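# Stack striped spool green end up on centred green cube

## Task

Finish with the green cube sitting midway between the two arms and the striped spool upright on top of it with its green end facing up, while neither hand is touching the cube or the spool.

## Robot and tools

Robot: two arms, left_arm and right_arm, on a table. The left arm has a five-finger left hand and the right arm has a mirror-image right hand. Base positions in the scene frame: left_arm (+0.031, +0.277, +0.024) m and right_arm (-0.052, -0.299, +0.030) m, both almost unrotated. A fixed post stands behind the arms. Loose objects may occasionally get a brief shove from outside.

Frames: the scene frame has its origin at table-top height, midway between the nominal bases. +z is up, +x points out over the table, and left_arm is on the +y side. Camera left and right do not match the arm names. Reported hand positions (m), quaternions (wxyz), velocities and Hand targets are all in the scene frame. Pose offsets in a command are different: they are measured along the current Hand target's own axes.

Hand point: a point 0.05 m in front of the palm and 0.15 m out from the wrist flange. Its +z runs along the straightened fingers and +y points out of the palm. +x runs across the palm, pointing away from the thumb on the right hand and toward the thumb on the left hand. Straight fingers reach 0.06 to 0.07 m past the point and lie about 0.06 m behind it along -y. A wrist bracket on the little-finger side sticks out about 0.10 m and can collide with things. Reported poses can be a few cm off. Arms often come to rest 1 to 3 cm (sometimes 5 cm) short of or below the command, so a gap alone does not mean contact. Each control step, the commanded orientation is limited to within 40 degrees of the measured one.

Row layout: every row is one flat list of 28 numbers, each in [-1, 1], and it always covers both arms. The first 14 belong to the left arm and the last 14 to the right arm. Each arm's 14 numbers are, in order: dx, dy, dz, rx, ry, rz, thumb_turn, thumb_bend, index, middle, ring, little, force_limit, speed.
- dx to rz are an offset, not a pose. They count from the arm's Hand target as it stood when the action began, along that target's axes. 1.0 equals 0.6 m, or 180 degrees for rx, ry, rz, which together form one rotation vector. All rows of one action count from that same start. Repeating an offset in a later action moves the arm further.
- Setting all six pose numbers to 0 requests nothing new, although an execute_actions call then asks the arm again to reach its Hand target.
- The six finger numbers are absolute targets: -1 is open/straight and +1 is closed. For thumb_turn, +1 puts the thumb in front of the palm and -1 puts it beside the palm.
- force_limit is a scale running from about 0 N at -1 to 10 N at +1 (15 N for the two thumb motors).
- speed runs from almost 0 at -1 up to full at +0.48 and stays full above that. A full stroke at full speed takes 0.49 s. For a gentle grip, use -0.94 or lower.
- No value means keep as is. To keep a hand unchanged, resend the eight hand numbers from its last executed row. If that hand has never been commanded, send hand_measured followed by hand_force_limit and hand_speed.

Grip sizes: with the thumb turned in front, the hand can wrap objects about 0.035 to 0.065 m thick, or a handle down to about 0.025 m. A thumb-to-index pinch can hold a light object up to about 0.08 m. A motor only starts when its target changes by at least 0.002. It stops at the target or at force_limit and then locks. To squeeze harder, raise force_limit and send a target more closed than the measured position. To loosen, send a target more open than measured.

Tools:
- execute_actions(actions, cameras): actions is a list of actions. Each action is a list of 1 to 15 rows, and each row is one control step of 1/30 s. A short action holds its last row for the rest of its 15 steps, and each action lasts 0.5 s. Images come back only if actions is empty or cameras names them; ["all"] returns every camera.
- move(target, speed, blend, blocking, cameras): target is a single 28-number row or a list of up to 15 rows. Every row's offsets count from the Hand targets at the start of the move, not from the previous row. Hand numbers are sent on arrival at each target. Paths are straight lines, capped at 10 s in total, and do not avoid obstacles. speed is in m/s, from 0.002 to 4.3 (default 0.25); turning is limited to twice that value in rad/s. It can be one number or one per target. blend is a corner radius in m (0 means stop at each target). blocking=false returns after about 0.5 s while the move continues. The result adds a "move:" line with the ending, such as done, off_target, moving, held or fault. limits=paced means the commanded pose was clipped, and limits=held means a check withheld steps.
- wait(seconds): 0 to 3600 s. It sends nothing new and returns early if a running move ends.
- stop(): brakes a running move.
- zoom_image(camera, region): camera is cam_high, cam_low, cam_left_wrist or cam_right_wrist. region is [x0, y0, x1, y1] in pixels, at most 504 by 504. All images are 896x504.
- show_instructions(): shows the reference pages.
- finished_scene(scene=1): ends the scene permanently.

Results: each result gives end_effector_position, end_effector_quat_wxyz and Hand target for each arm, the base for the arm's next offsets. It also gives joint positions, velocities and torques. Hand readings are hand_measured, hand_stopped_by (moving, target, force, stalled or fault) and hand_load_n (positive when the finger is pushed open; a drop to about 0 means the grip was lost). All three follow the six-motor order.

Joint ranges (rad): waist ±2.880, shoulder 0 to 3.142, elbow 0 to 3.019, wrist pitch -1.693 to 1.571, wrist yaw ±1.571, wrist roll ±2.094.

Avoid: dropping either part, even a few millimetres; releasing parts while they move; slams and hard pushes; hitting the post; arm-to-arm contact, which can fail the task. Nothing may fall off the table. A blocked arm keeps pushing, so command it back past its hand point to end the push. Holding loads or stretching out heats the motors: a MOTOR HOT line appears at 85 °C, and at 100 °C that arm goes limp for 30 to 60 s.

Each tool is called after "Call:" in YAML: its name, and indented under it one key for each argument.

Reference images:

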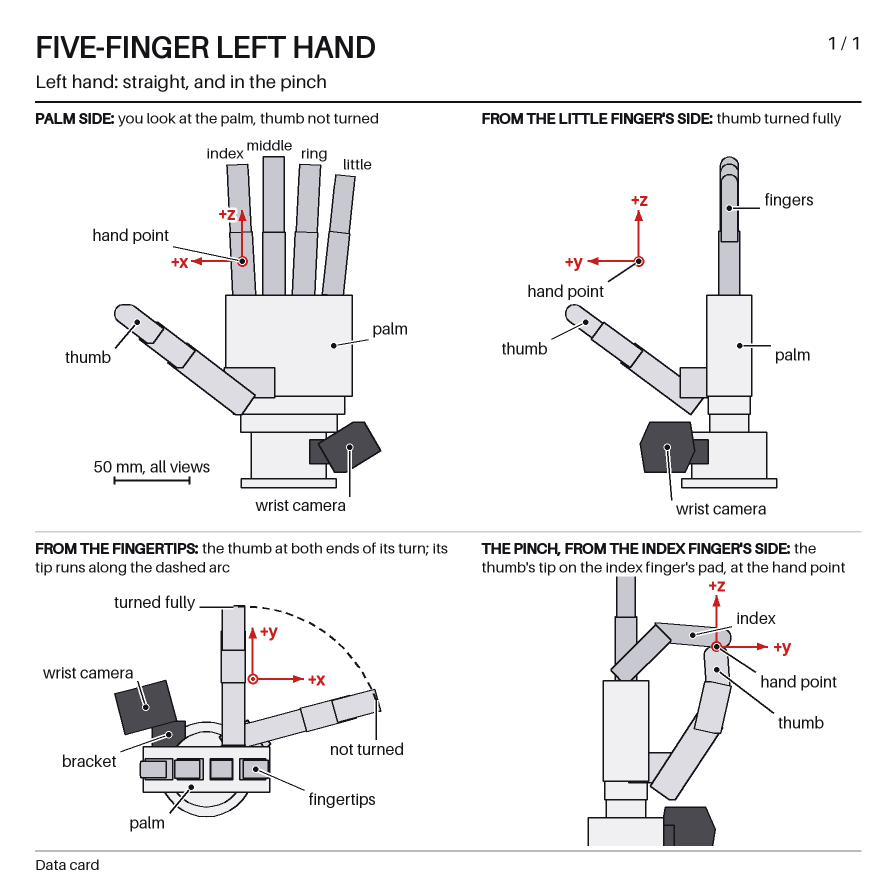

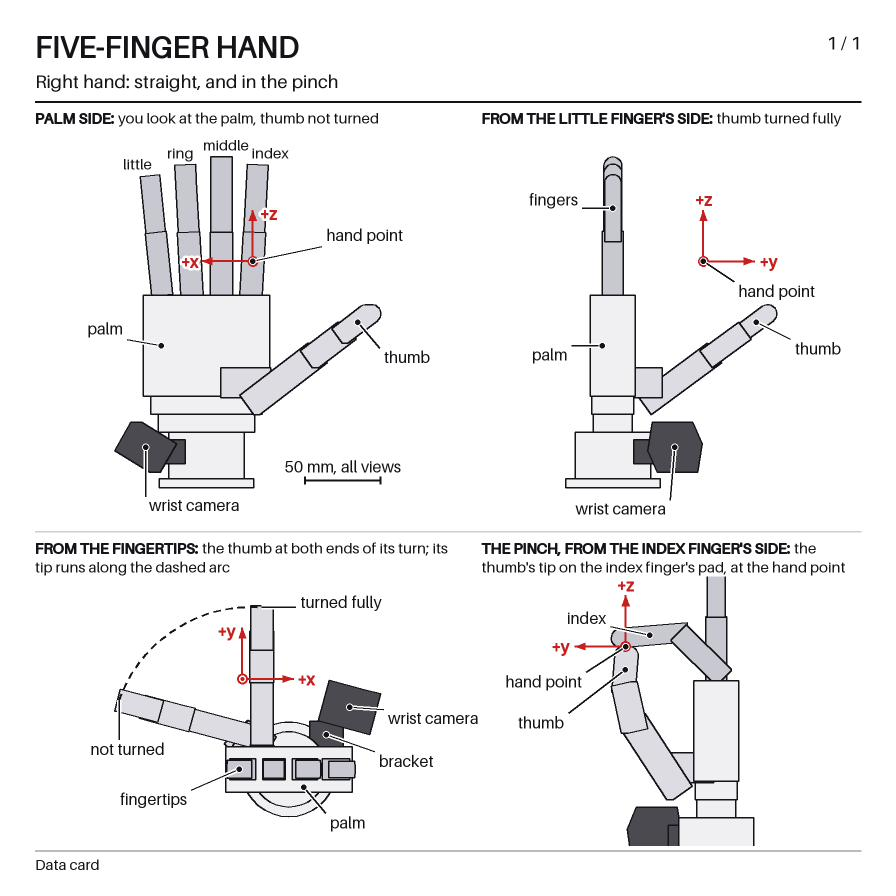

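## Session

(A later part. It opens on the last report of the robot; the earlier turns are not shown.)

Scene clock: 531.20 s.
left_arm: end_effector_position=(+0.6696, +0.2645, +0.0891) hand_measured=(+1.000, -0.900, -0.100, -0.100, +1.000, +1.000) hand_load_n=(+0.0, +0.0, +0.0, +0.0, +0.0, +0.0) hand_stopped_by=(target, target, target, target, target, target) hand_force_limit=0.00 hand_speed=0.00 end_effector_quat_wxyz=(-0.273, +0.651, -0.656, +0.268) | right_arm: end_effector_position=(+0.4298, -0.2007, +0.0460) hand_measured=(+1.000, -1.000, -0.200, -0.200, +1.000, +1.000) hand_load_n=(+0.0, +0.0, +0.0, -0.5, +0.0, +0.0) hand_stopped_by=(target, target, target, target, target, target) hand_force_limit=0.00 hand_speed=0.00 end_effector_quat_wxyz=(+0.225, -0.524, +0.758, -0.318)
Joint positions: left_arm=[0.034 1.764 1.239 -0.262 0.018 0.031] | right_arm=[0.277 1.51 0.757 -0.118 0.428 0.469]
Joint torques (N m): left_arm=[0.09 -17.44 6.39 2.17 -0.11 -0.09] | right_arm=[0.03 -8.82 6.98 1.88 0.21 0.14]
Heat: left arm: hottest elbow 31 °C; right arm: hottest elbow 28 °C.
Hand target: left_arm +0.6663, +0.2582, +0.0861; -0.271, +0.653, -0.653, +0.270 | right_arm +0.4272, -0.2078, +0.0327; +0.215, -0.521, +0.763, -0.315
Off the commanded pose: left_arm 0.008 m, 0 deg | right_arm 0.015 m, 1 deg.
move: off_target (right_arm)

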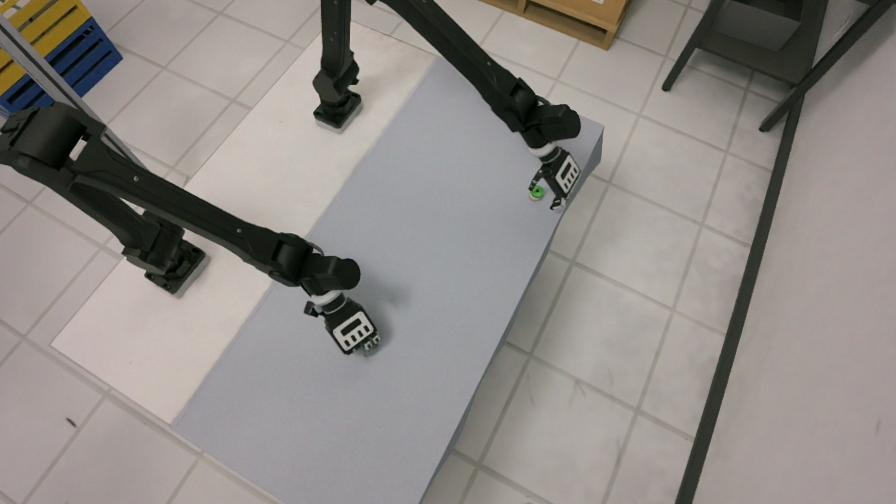

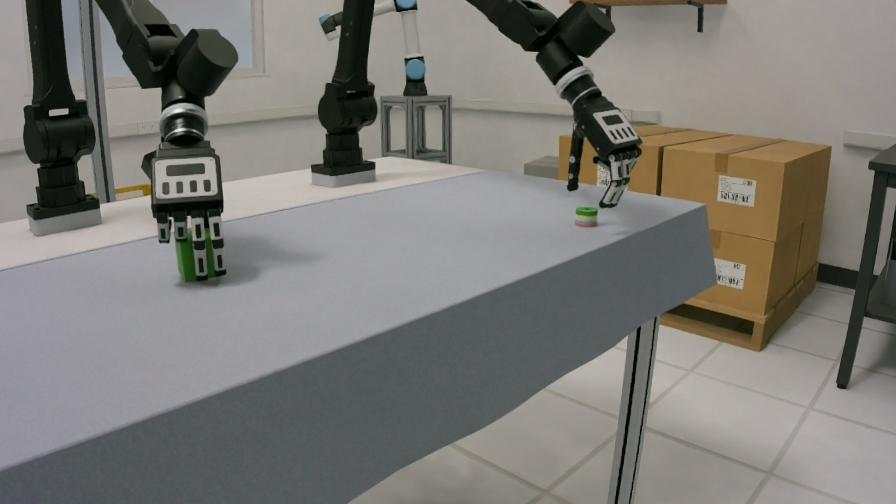

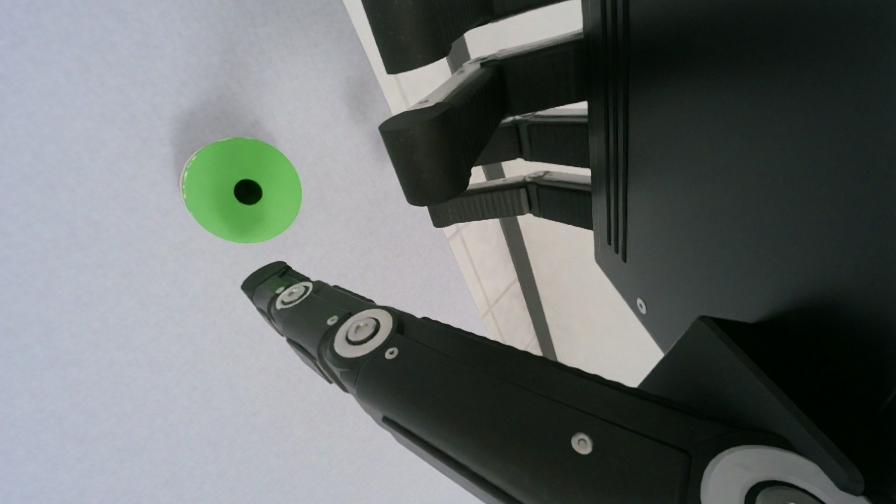

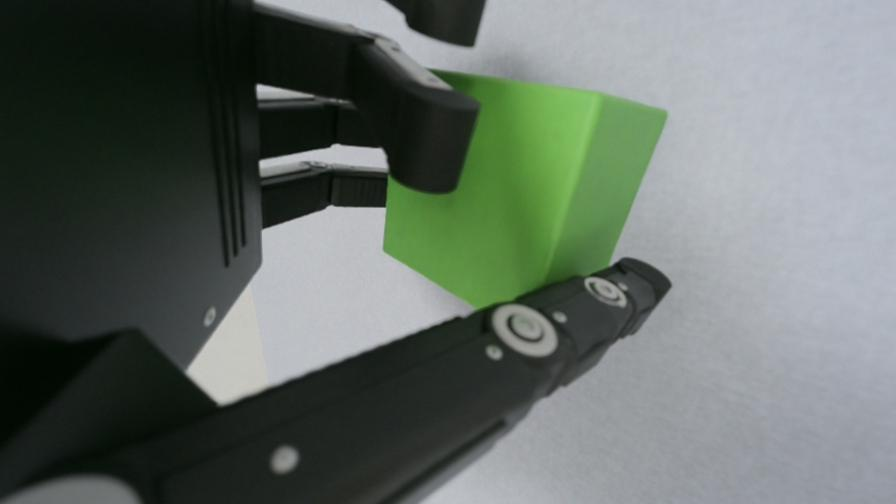

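Call:
move:
  target: [0, 0.0543, 0.0165, 0, 0, 0, 1, -0.9, -0.1, -0.1, 1, 1, 0, 0, 0, 0, 0, 0, 0, 0, 1, -1, 0.3, 0.3, 1, 1, -0.4, -0.94]
  speed: 0.06
  cameras: ["all"]

Scene clock: 549.80 s.
left_arm: end_effector_position=(+0.6543, +0.2640, +0.0641) hand_measured=(+1.000, -0.900, -0.100, -0.100, +1.000, +1.000) hand_load_n=(+0.5, +0.0, +0.0, +0.0, +0.0, +0.0) hand_stopped_by=(target, target, target, target, target, target) hand_force_limit=0.00 hand_speed=0.00 end_effector_quat_wxyz=(-0.276, +0.650, -0.654, +0.270) | right_arm: end_effector_position=(+0.4302, -0.2008, +0.0458) hand_measured=(+1.000, -1.000, +0.058, -0.028, +1.000, +1.000) hand_load_n=(+1.0, +0.0, +3.0, +2.5, +0.0, +0.0) hand_stopped_by=(target, target, force, force, target, target) hand_force_limit=-0.40 hand_speed=-0.94 end_effector_quat_wxyz=(+0.225, -0.523, +0.758, -0.318)
Joint positions: left_arm=[0.034 1.762 1.156 -0.172 0.018 0.031] | right_arm=[0.277 1.511 0.757 -0.116 0.428 0.469]
Joint torques (N m): left_arm=[-0.09 -15.97 6.15 2.17 -0.09 -0.08] | right_arm=[0.03 -9 6.98 1.85 0.21 0.14]
Heat: left arm: hottest elbow 29 °C; right arm: hottest elbow 27 °C.
Hand target: left_arm +0.6502, +0.2582, +0.0558; -0.271, +0.653, -0.653, +0.270 | right_arm +0.4272, -0.2078, +0.0327; +0.215, -0.521, +0.763, -0.315
Off the commanded pose: left_arm 0.011 m, 1 deg | right_arm 0.015 m, 1 deg.
move: off_target (left_arm)

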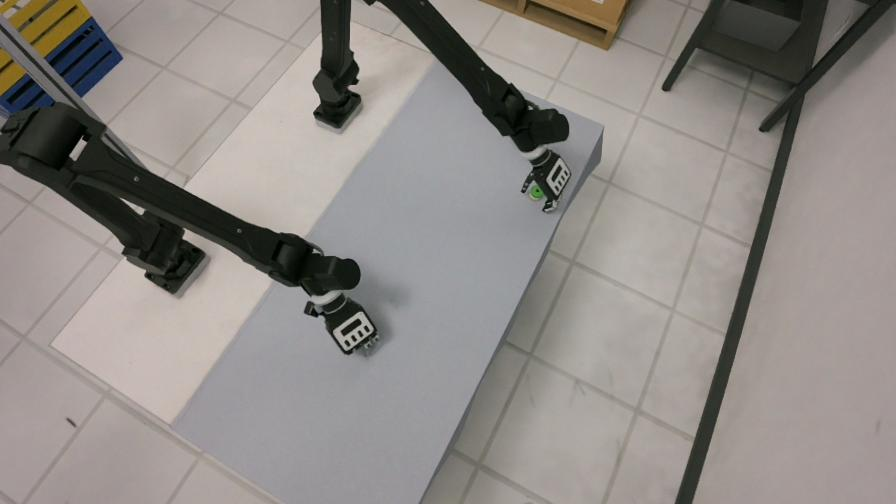

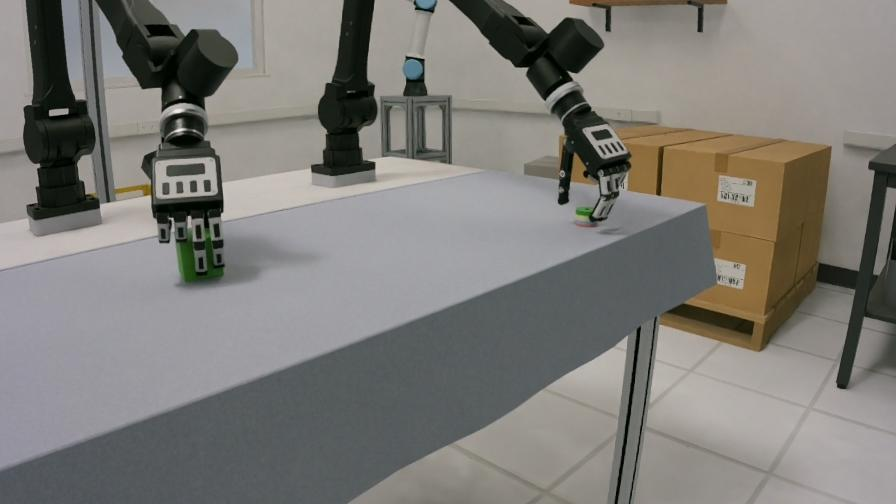

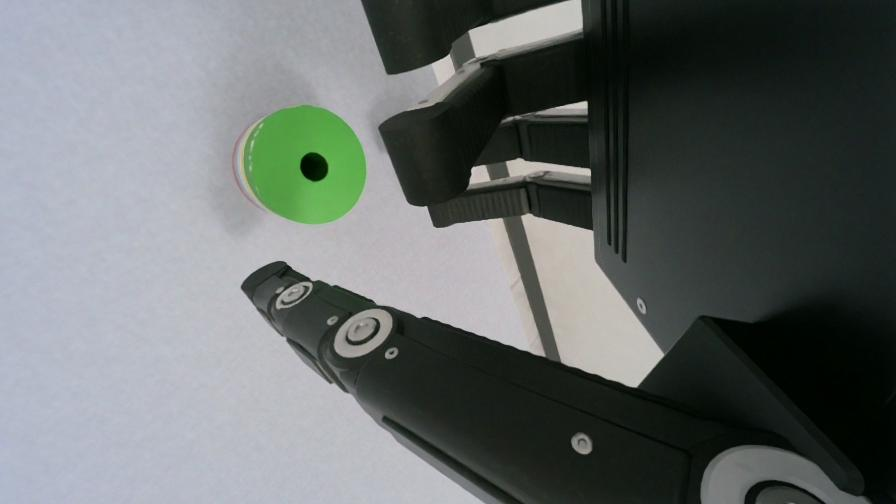

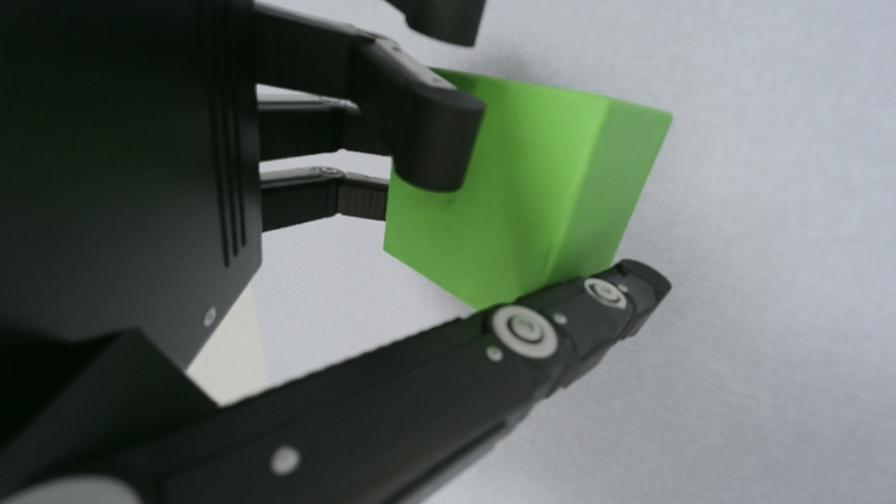

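Call:
zoom_image:
  camera: "cam_high"
  region: [480, 140, 600, 240]

Call:
zoom_image:
  camera: "cam_low"
  region: [540, 150, 660, 250]

Scaled by 4.200.

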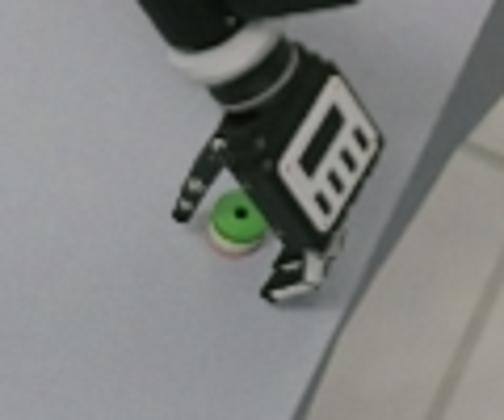

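Scaled by 4.200.

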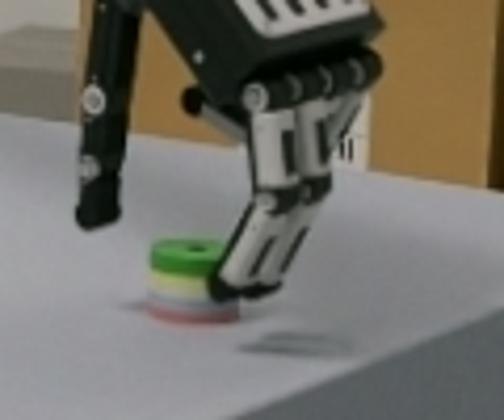

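Call:
move:
  target: [-0.03, 0.006, 0.006, 0, 0, 0, 1, -0.9, -0.1, -0.1, 1, 1, 0, 0, 0, 0, 0, 0, 0, 0, 1, -1, 0.3, 0.3, 1, 1, -0.4, -0.94]
  speed: 0.06
  cameras: ["all"]

Scene clock: 635.03 s.
left_arm: end_effector_position=(+0.6567, +0.2696, +0.0662) hand_measured=(+1.000, -0.900, -0.100, -0.100, +1.000, +1.000) hand_load_n=(+0.0, +0.0, +0.0, +0.5, +0.0, +0.0) hand_stopped_by=(target, target, target, target, target, target) hand_force_limit=0.00 hand_speed=0.00 end_effector_quat_wxyz=(-0.276, +0.651, -0.651, +0.278) | right_arm: end_effector_position=(+0.4302, -0.2008, +0.0458) hand_measured=(+1.000, -1.000, +0.058, -0.028, +1.000, +1.000) hand_load_n=(+1.0, +0.0, +3.0, +3.0, +0.0, +0.0) hand_stopped_by=(target, target, force, force, target, target) hand_force_limit=-0.40 hand_speed=-0.94 end_effector_quat_wxyz=(+0.225, -0.523, +0.758, -0.318)
Joint positions: left_arm=[0.048 1.762 1.156 -0.161 0.036 0.031] | right_arm=[0.277 1.511 0.757 -0.116 0.428 0.469]
Joint torques (N m): left_arm=[1.61 -15.21 5.98 2.22 0.12 0.13] | right_arm=[0.03 -9.05 6.98 1.85 0.21 0.14]
Heat: left arm: hottest elbow 27 °C; right arm: hottest elbow 26 °C.
Hand target: left_arm +0.6502, +0.2763, +0.0507; -0.271, +0.653, -0.653, +0.270 | right_arm +0.4272, -0.2078, +0.0327; +0.215, -0.521, +0.763, -0.315
Off the commanded pose: left_arm 0.018 m, 1 deg | right_arm 0.015 m, 1 deg.
move: off_target (left_arm)

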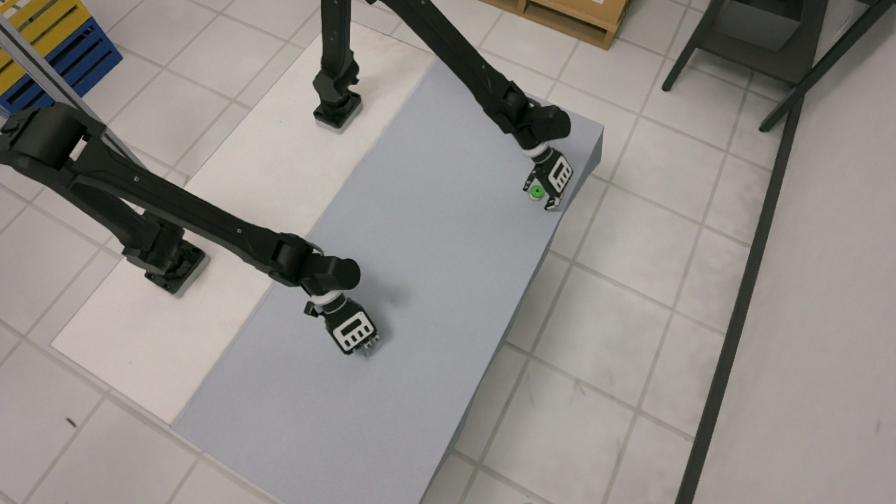

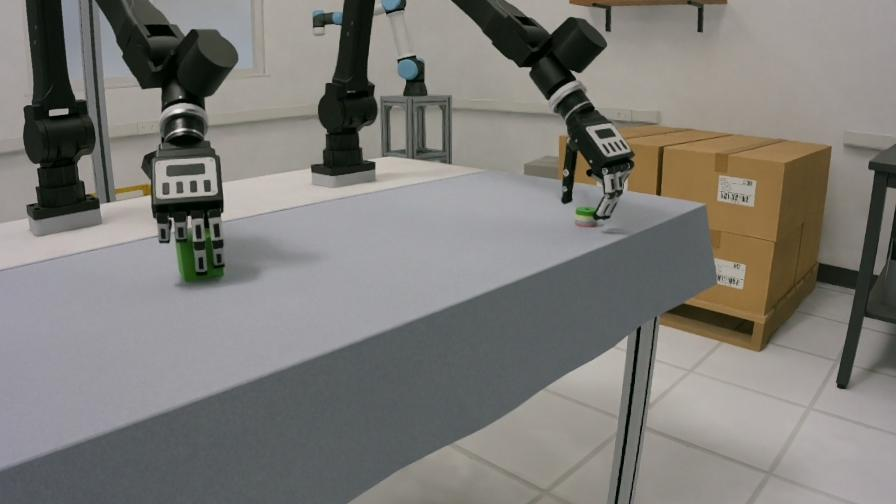

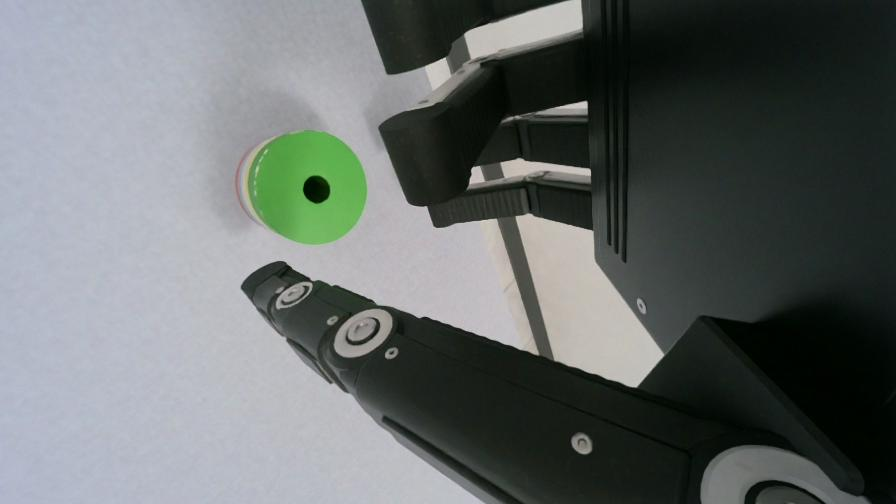

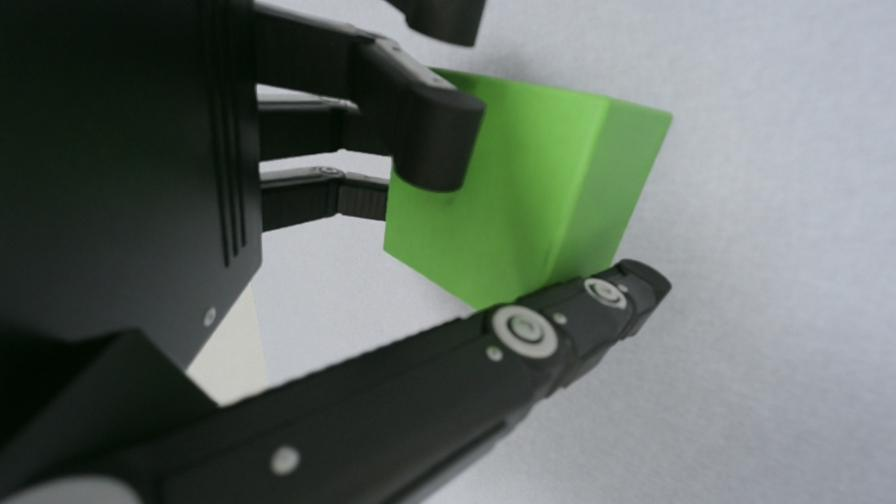

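Call:
move:
  target: [0, 0.0471, 0.033, 0, 0, 0, 1, -0.9, -0.1, -0.1, 1, 1, 0, 0, 0, 0, 0, 0, 0, 0, 1, -1, 0.3, 0.3, 1, 1, -0.4, -0.94]
  speed: 0.05
  cameras: ["cam_low", "cam_left_wrist", "cam_high"]

Scene clock: 684.73 s.
left_arm: end_effector_position=(+0.6552, +0.2695, +0.0459) hand_measured=(+1.000, -0.900, -0.100, -0.100, +1.000, +1.000) hand_load_n=(+0.0, +0.0, +0.0, -2.0, +0.0, +0.0) hand_stopped_by=(target, target, target, target, target, target) hand_force_limit=0.00 hand_speed=0.00 end_effector_quat_wxyz=(-0.284, +0.647, -0.647, +0.286) | right_arm: end_effector_position=(+0.4302, -0.2008, +0.0458) hand_measured=(+1.000, -1.000, +0.058, -0.028, +1.000, +1.000) hand_load_n=(+1.0, +0.5, +3.0, +2.5, +0.0, +0.0) hand_stopped_by=(target, target, force, force, target, target) hand_force_limit=-0.40 hand_speed=-0.94 end_effector_quat_wxyz=(+0.225, -0.523, +0.758, -0.318)
Joint positions: left_arm=[0.049 1.785 1.111 -0.067 0.037 0.031] | right_arm=[0.277 1.511 0.757 -0.116 0.428 0.469]
Joint torques (N m): left_arm=[1.55 -13.39 5.49 2 0.12 0.13] | right_arm=[0.03 -9.05 6.98 1.85 0.21 0.14]
Heat: left arm: hottest elbow 26 °C; right arm: hottest elbow 26 °C.
Hand target: left_arm +0.6442, +0.2761, +0.0167; -0.271, +0.653, -0.653, +0.270 | right_arm +0.4272, -0.2078, +0.0327; +0.215, -0.521, +0.763, -0.315
Off the commanded pose: left_arm 0.032 m, 3 deg | right_arm 0.015 m, 1 deg.
move: off_target (left_arm)
Images, in order (width x height): cam_high 896x504, cam_low 896x504, cam_left_wrist 896x504.

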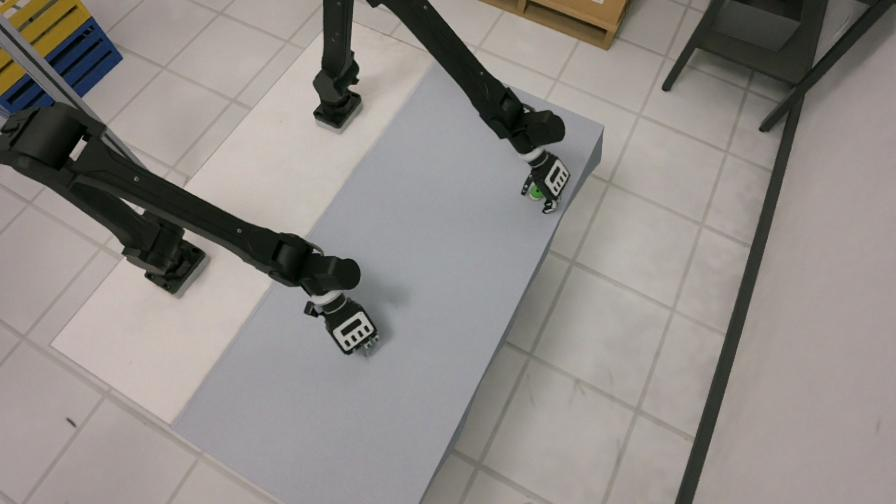

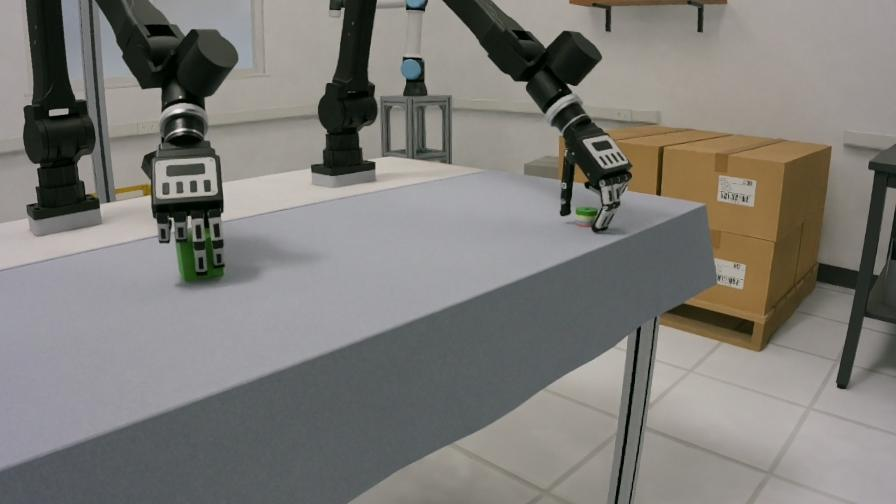

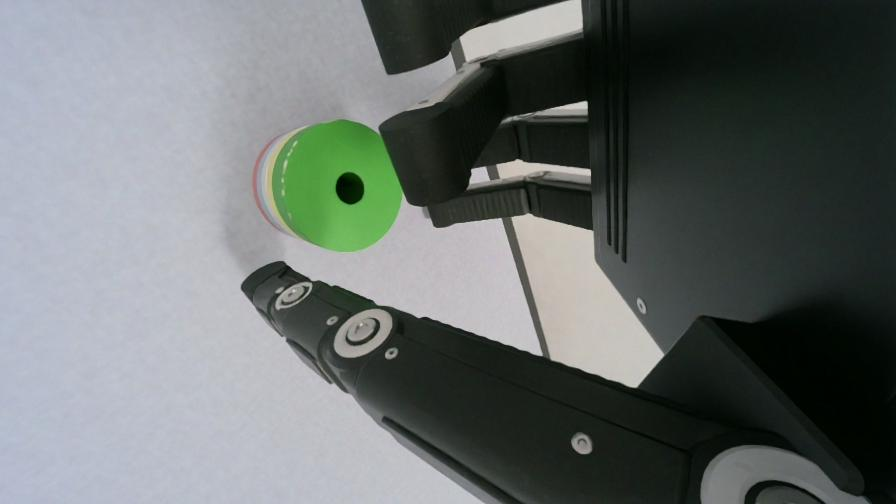

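Call:
zoom_image:
  camera: "cam_low"
  region: [540, 150, 660, 250]

Call:
zoom_image:
  camera: "cam_low"
  region: [140, 190, 260, 290]

Call:
zoom_image:
  camera: "cam_high"
  region: [480, 140, 600, 240]

Scaled by 4.200.

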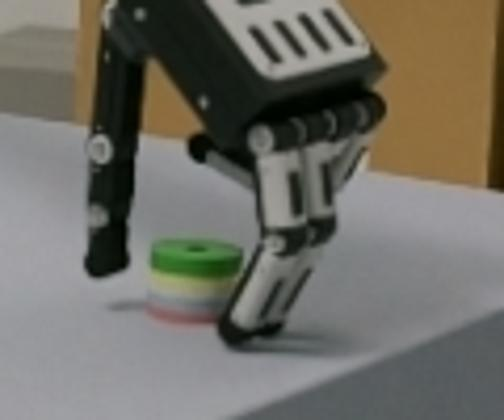

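Scaled by 4.200.

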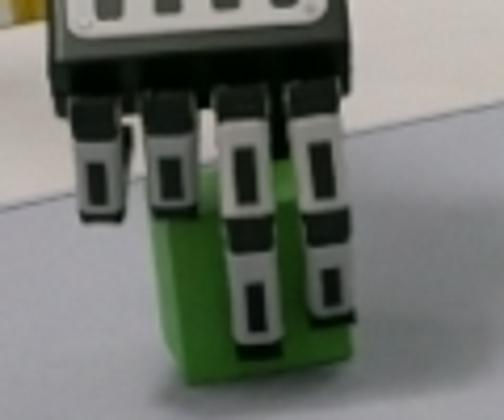

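Scaled by 4.200.

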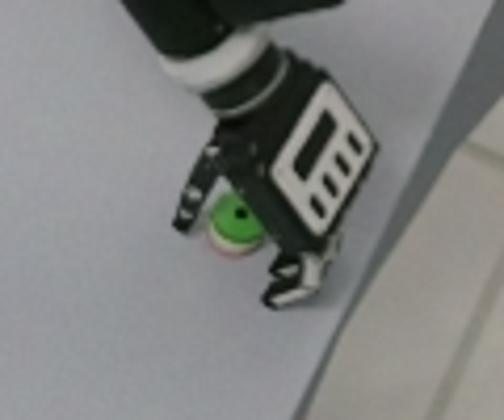

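Call:
move:
  target: [0, -0.0236, -0.0236, 0, 0, 0, 1, -0.9, -0.1, -0.1, 1, 1, 0, 0, 0, 0, 0, 0, 0, 0, 1, -1, 0.3, 0.3, 1, 1, -0.4, -0.94]
  speed: 0.05
  cameras: ["cam_low", "cam_left_wrist"]

Scene clock: 723.60 s.
left_arm: end_effector_position=(+0.6516, +0.2696, +0.0468) hand_measured=(+1.000, -0.900, -0.100, -0.100, +1.000, +1.000) hand_load_n=(+0.0, +0.0, +0.0, +0.0, +0.0, +0.0) hand_stopped_by=(target, target, target, target, target, target) hand_force_limit=0.00 hand_speed=0.00 end_effector_quat_wxyz=(-0.280, +0.649, -0.649, +0.282) | right_arm: end_effector_position=(+0.4302, -0.2008, +0.0458) hand_measured=(+1.000, -1.000, +0.058, -0.028, +1.000, +1.000) hand_load_n=(+1.0, +0.0, +3.0, +2.5, +0.0, +0.0) hand_stopped_by=(target, target, force, force, target, target) hand_force_limit=-0.40 hand_speed=-0.94 end_effector_quat_wxyz=(+0.225, -0.523, +0.758, -0.318)
Joint positions: left_arm=[0.049 1.779 1.111 -0.086 0.037 0.031] | right_arm=[0.277 1.511 0.757 -0.116 0.428 0.469]
Joint torques (N m): left_arm=[1.55 -15.56 6.65 1.01 0.11 0.13] | right_arm=[0.03 -9.05 6.99 1.87 0.21 0.14]
Heat: left arm: hottest elbow 26 °C; right arm: hottest elbow 26 °C.
Hand target: left_arm +0.6442, +0.2763, +0.0368; -0.271, +0.653, -0.653, +0.270 | right_arm +0.4272, -0.2078, +0.0327; +0.215, -0.521, +0.763, -0.315
Off the commanded pose: left_arm 0.014 m, 2 deg | right_arm 0.015 m, 1 deg.
move: off_target (left_arm)

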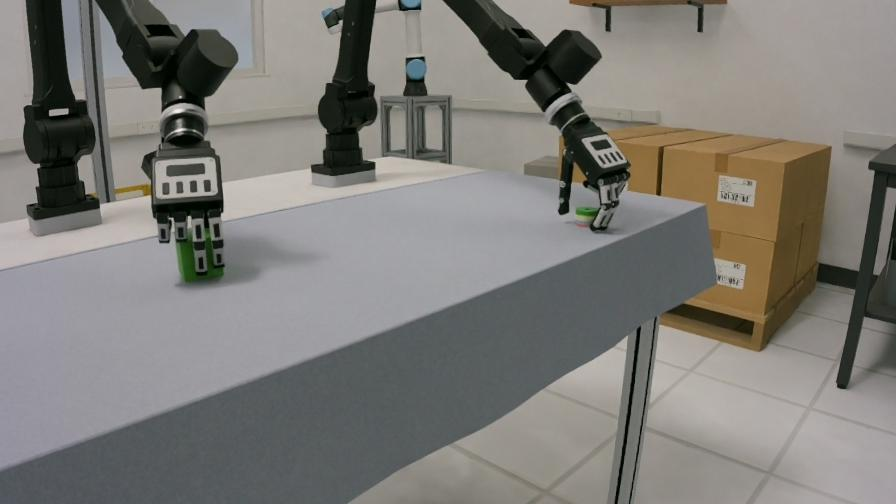

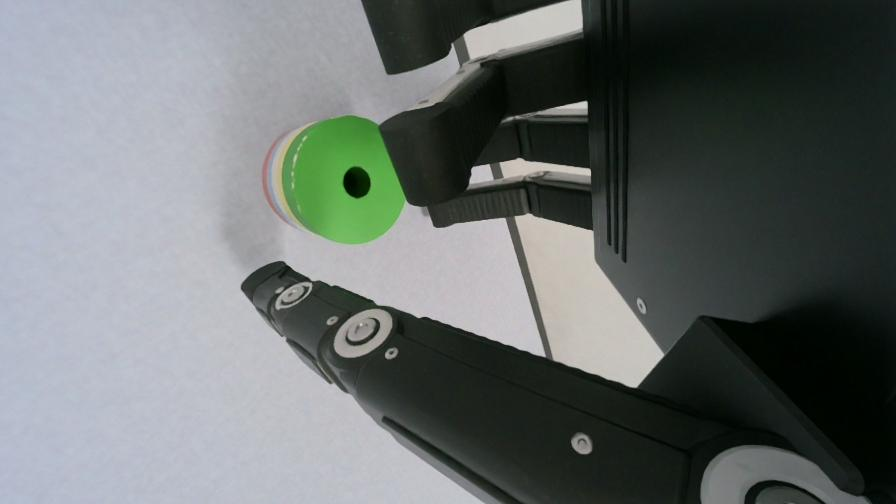

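Call:
move:
  target: [0,0,0, 0, 0, 0, 1, -0.9, 0.4, 0.4, 1, 1, -0.5, -0.94, 0, 0, 0, 0, 0, 0, 1, -1, 0.3, 0.3, 1, 1, -0.4, -0.94]
  speed: 0.05
  cameras: ["cam_low", "cam_left_wrist"]

Scene clock: 738.17 s.
left_arm: end_effector_position=(+0.6495, +0.2695, +0.0454) hand_measured=(+1.000, -0.900, +0.400, +0.350, +1.000, +1.000) hand_load_n=(+1.5, +2.5, +0.0, +3.0, +0.0, +0.0) hand_stopped_by=(target, target, target, force, target, target) hand_force_limit=-0.50 hand_speed=-0.94 end_effector_quat_wxyz=(-0.277, +0.650, -0.650, +0.279) | right_arm: end_effector_position=(+0.4302, -0.2008, +0.0458) hand_measured=(+1.000, -1.000, +0.058, -0.028, +1.000, +1.000) hand_load_n=(+1.0, +0.0, +3.0, +2.5, +0.0, +0.0) hand_stopped_by=(target, target, force, force, target, target) hand_force_limit=-0.40 hand_speed=-0.94 end_effector_quat_wxyz=(+0.225, -0.523, +0.758, -0.318)
Joint positions: left_arm=[0.049 1.779 1.111 -0.095 0.037 0.031] | right_arm=[0.277 1.511 0.757 -0.116 0.428 0.469]
Joint torques (N m): left_arm=[1.55 -15.38 6.65 1.37 0.11 0.14] | right_arm=[-0.03 -9 6.98 1.85 0.21 0.14]
Heat: left arm: hottest elbow 26 °C; right arm: hottest elbow 26 °C.
Hand target: left_arm +0.6442, +0.2763, +0.0368; -0.271, +0.653, -0.653, +0.270 | right_arm +0.4272, -0.2078, +0.0327; +0.215, -0.521, +0.763, -0.315
Off the commanded pose: left_arm 0.012 m, 1 deg | right_arm 0.015 m, 1 deg.
move: done

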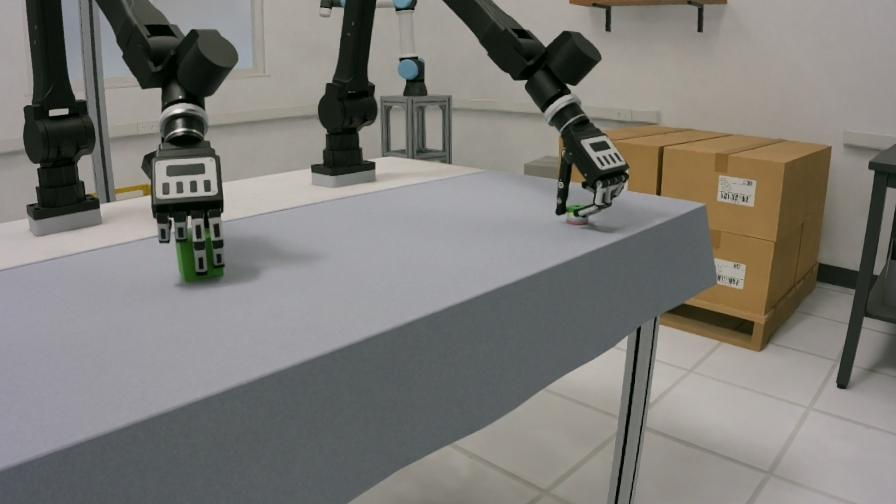

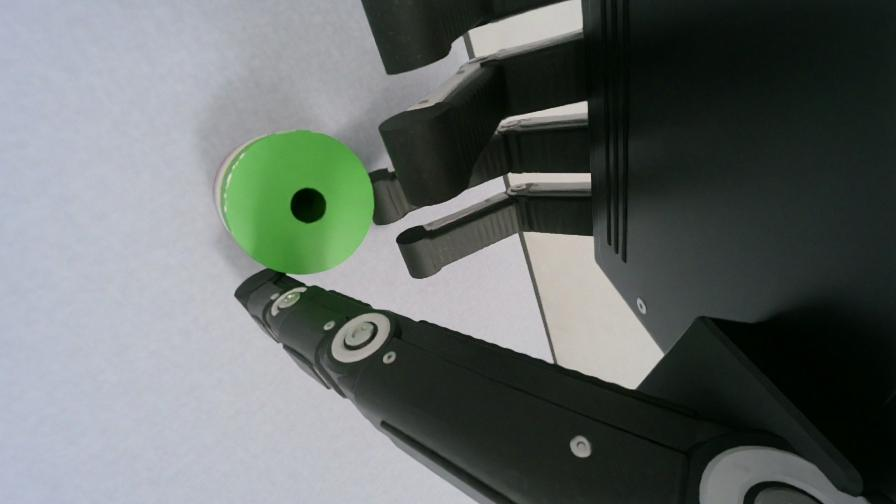

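Call:
move:
  target:
    - [0,0,0, 0, 0, 0, 1, -0.9, 0.0, 0.0, 1, 1, -0.5, -0.5, 0, 0, 0, 0, 0, 0, 1, -1, 0.3, 0.3, 1, 1, -0.4, -0.94]
    - [-0.0208,0.0071,-0.0071, 0, 0, 0, 1, -0.9, 0.0, 0.0, 1, 1, -0.5, -0.5, 0, 0, 0, 0, 0, 0, 1, -1, 0.3, 0.3, 1, 1, -0.4, -0.94]
  speed: 0.04
  cameras: ["cam_low", "cam_left_wrist"]

Scene clock: 756.73 s.
left_arm: end_effector_position=(+0.6490, +0.2822, +0.0456) hand_measured=(+1.000, -0.900, +0.000, +0.000, +1.000, +1.000) hand_load_n=(+0.0, +0.0, +0.0, +0.0, +0.0, +0.0) hand_stopped_by=(target, target, target, target, target, target) hand_force_limit=-0.50 hand_speed=-0.50 end_effector_quat_wxyz=(-0.277, +0.652, -0.648, +0.280) | right_arm: end_effector_position=(+0.4302, -0.2008, +0.0458) hand_measured=(+1.000, -1.000, +0.058, -0.028, +1.000, +1.000) hand_load_n=(+1.0, +0.5, +3.0, +2.5, +0.0, +0.0) hand_stopped_by=(target, target, force, force, target, target) hand_force_limit=-0.40 hand_speed=-0.94 end_effector_quat_wxyz=(+0.225, -0.523, +0.758, -0.318)
Joint positions: left_arm=[0.074 1.779 1.111 -0.095 0.054 0.043] | right_arm=[0.277 1.511 0.757 -0.116 0.428 0.469]
Joint torques (N m): left_arm=[1.49 -16.21 5.61 1.51 0.14 0.21] | right_arm=[0.03 -9 6.98 1.85 0.21 0.14]
Heat: left arm: hottest elbow 26 °C; right arm: hottest elbow 26 °C.
Hand target: left_arm +0.6382, +0.2887, +0.0368; -0.271, +0.653, -0.653, +0.270 | right_arm +0.4272, -0.2078, +0.0327; +0.215, -0.521, +0.763, -0.315
Off the commanded pose: left_arm 0.015 m, 1 deg | right_arm 0.015 m, 1 deg.
move: off_target (left_arm)

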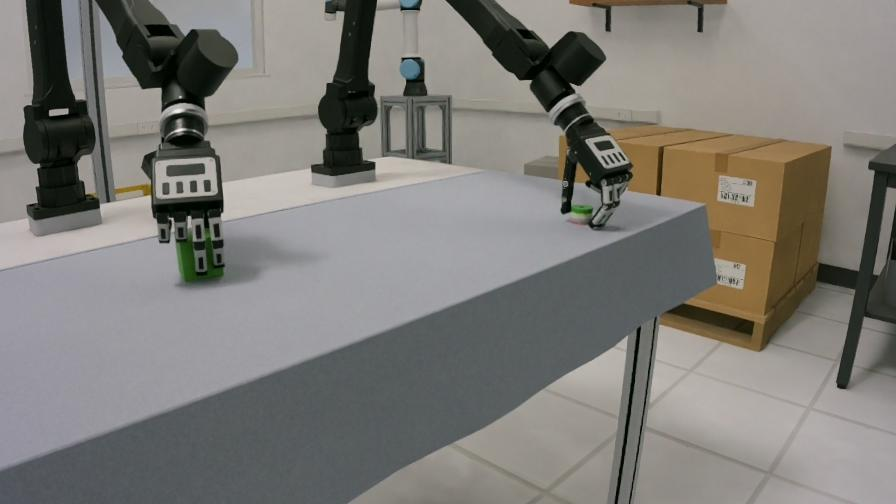

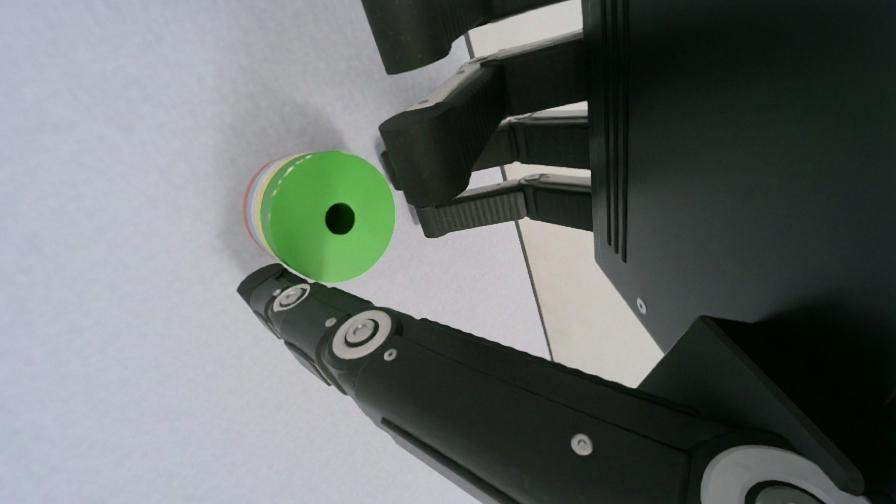

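Call:
move:
  target: [0,0,0, 0, 0, 0, 1, -0.9, 0.36, 0.36, 1, 1, -0.5, -0.94, 0, 0, 0, 0, 0, 0, 1, -1, 0.3, 0.3, 1, 1, -0.4, -0.94]
  speed: 0.05
  cameras: ["cam_low", "cam_left_wrist"]

Scene clock: 774.77 s.
left_arm: end_effector_position=(+0.6484, +0.2822, +0.0453) hand_measured=(+1.000, -0.900, +0.360, +0.258, +1.000, +1.000) hand_load_n=(+0.5, +2.0, +0.0, +3.0, +0.0, +0.0) hand_stopped_by=(target, target, target, force, target, target) hand_force_limit=-0.50 hand_speed=-0.94 end_effector_quat_wxyz=(-0.276, +0.652, -0.649, +0.280) | right_arm: end_effector_position=(+0.4302, -0.2008, +0.0458) hand_measured=(+1.000, -1.000, +0.058, -0.028, +1.000, +1.000) hand_load_n=(+1.0, +0.0, +3.0, +2.5, +0.0, +0.5) hand_stopped_by=(target, target, force, force, target, target) hand_force_limit=-0.40 hand_speed=-0.94 end_effector_quat_wxyz=(+0.225, -0.523, +0.758, -0.318)
Joint positions: left_arm=[0.074 1.778 1.109 -0.095 0.054 0.044] | right_arm=[0.277 1.511 0.757 -0.116 0.428 0.469]
Joint torques (N m): left_arm=[1.38 -16.32 5.71 1.54 0.13 0.19] | right_arm=[-0.03 -9 6.98 1.84 0.21 0.14]
Heat: left arm: hottest elbow 26 °C; right arm: hottest elbow 26 °C.
Hand target: left_arm +0.6383, +0.2887, +0.0370; -0.271, +0.653, -0.653, +0.270 | right_arm +0.4272, -0.2078, +0.0327; +0.215, -0.521, +0.763, -0.315
Off the commanded pose: left_arm 0.015 m, 1 deg | right_arm 0.015 m, 1 deg.
move: done

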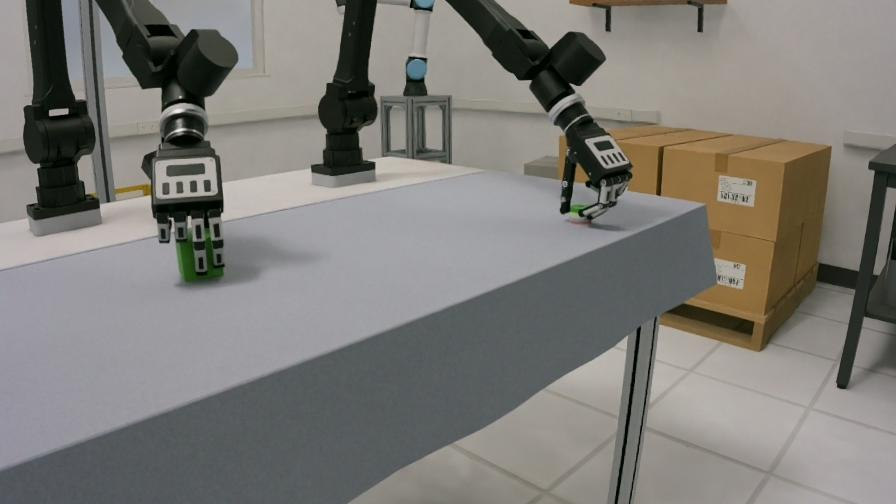

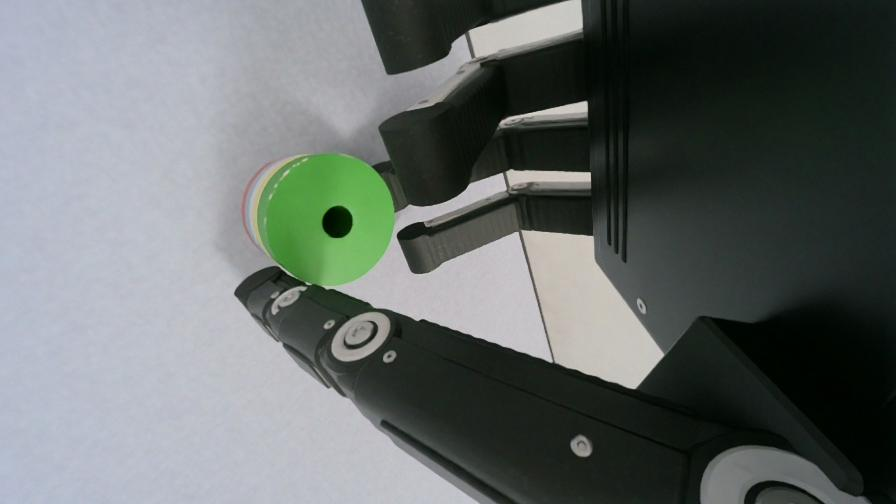

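Call:
move:
  target: [0,0,0, 0, 0, 0, 1, -0.9, 0.6, 0.4, 1, 1, -0.4, -0.94, 0, 0, 0, 0, 0, 0, 1, -1, 0.3, 0.3, 1, 1, -0.4, -0.94]
  speed: 0.05
  cameras: ["cam_low", "cam_left_wrist"]

Scene clock: 787.47 s.
left_arm: end_effector_position=(+0.6484, +0.2822, +0.0453) hand_measured=(+1.000, -0.900, +0.600, +0.262, +1.000, +1.000) hand_load_n=(+1.0, +2.5, +0.0, +3.0, +0.0, +0.0) hand_stopped_by=(target, target, target, force, target, target) hand_force_limit=-0.40 hand_speed=-0.94 end_effector_quat_wxyz=(-0.276, +0.652, -0.649, +0.280) | right_arm: end_effector_position=(+0.4302, -0.2008, +0.0458) hand_measured=(+1.000, -1.000, +0.058, -0.028, +1.000, +1.000) hand_load_n=(+1.0, +0.5, +3.0, +3.0, +0.0, +0.0) hand_stopped_by=(target, target, force, force, target, target) hand_force_limit=-0.40 hand_speed=-0.94 end_effector_quat_wxyz=(+0.225, -0.523, +0.758, -0.318)
Joint positions: left_arm=[0.074 1.778 1.109 -0.095 0.054 0.044] | right_arm=[0.277 1.511 0.757 -0.116 0.428 0.469]
Joint torques (N m): left_arm=[1.32 -16.73 5.67 1.48 0.13 0.18] | right_arm=[0.03 -9 6.98 1.85 0.21 0.14]
Heat: left arm: hottest elbow 26 °C; right arm: hottest elbow 26 °C.
Hand target: left_arm +0.6383, +0.2887, +0.0370; -0.271, +0.653, -0.653, +0.270 | right_arm +0.4272, -0.2078, +0.0327; +0.215, -0.521, +0.763, -0.315
Off the commanded pose: left_arm 0.015 m, 1 deg | right_arm 0.015 m, 1 deg.
move: done

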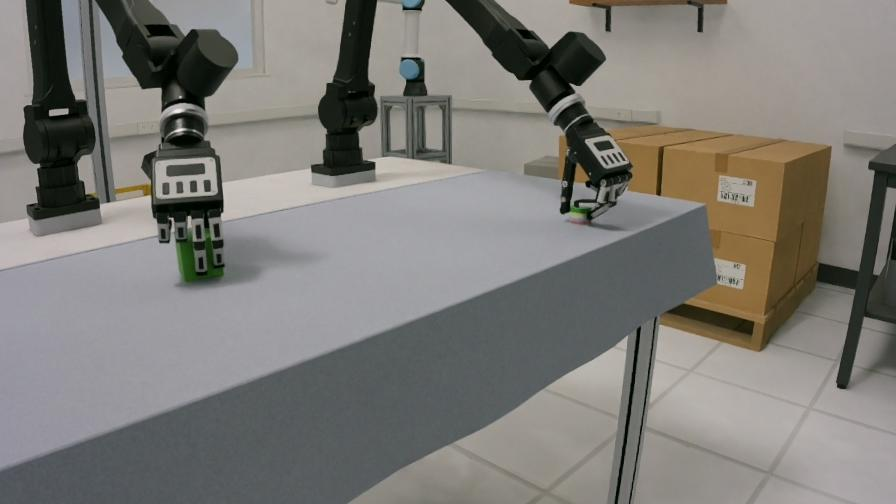

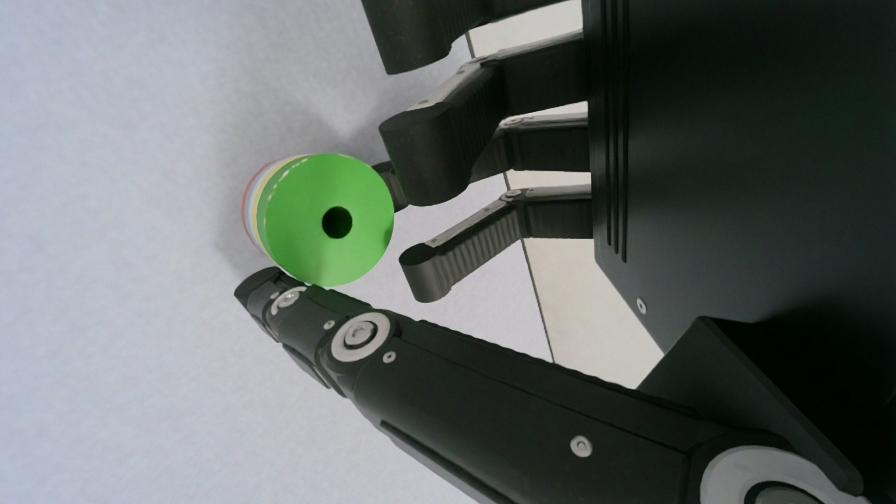

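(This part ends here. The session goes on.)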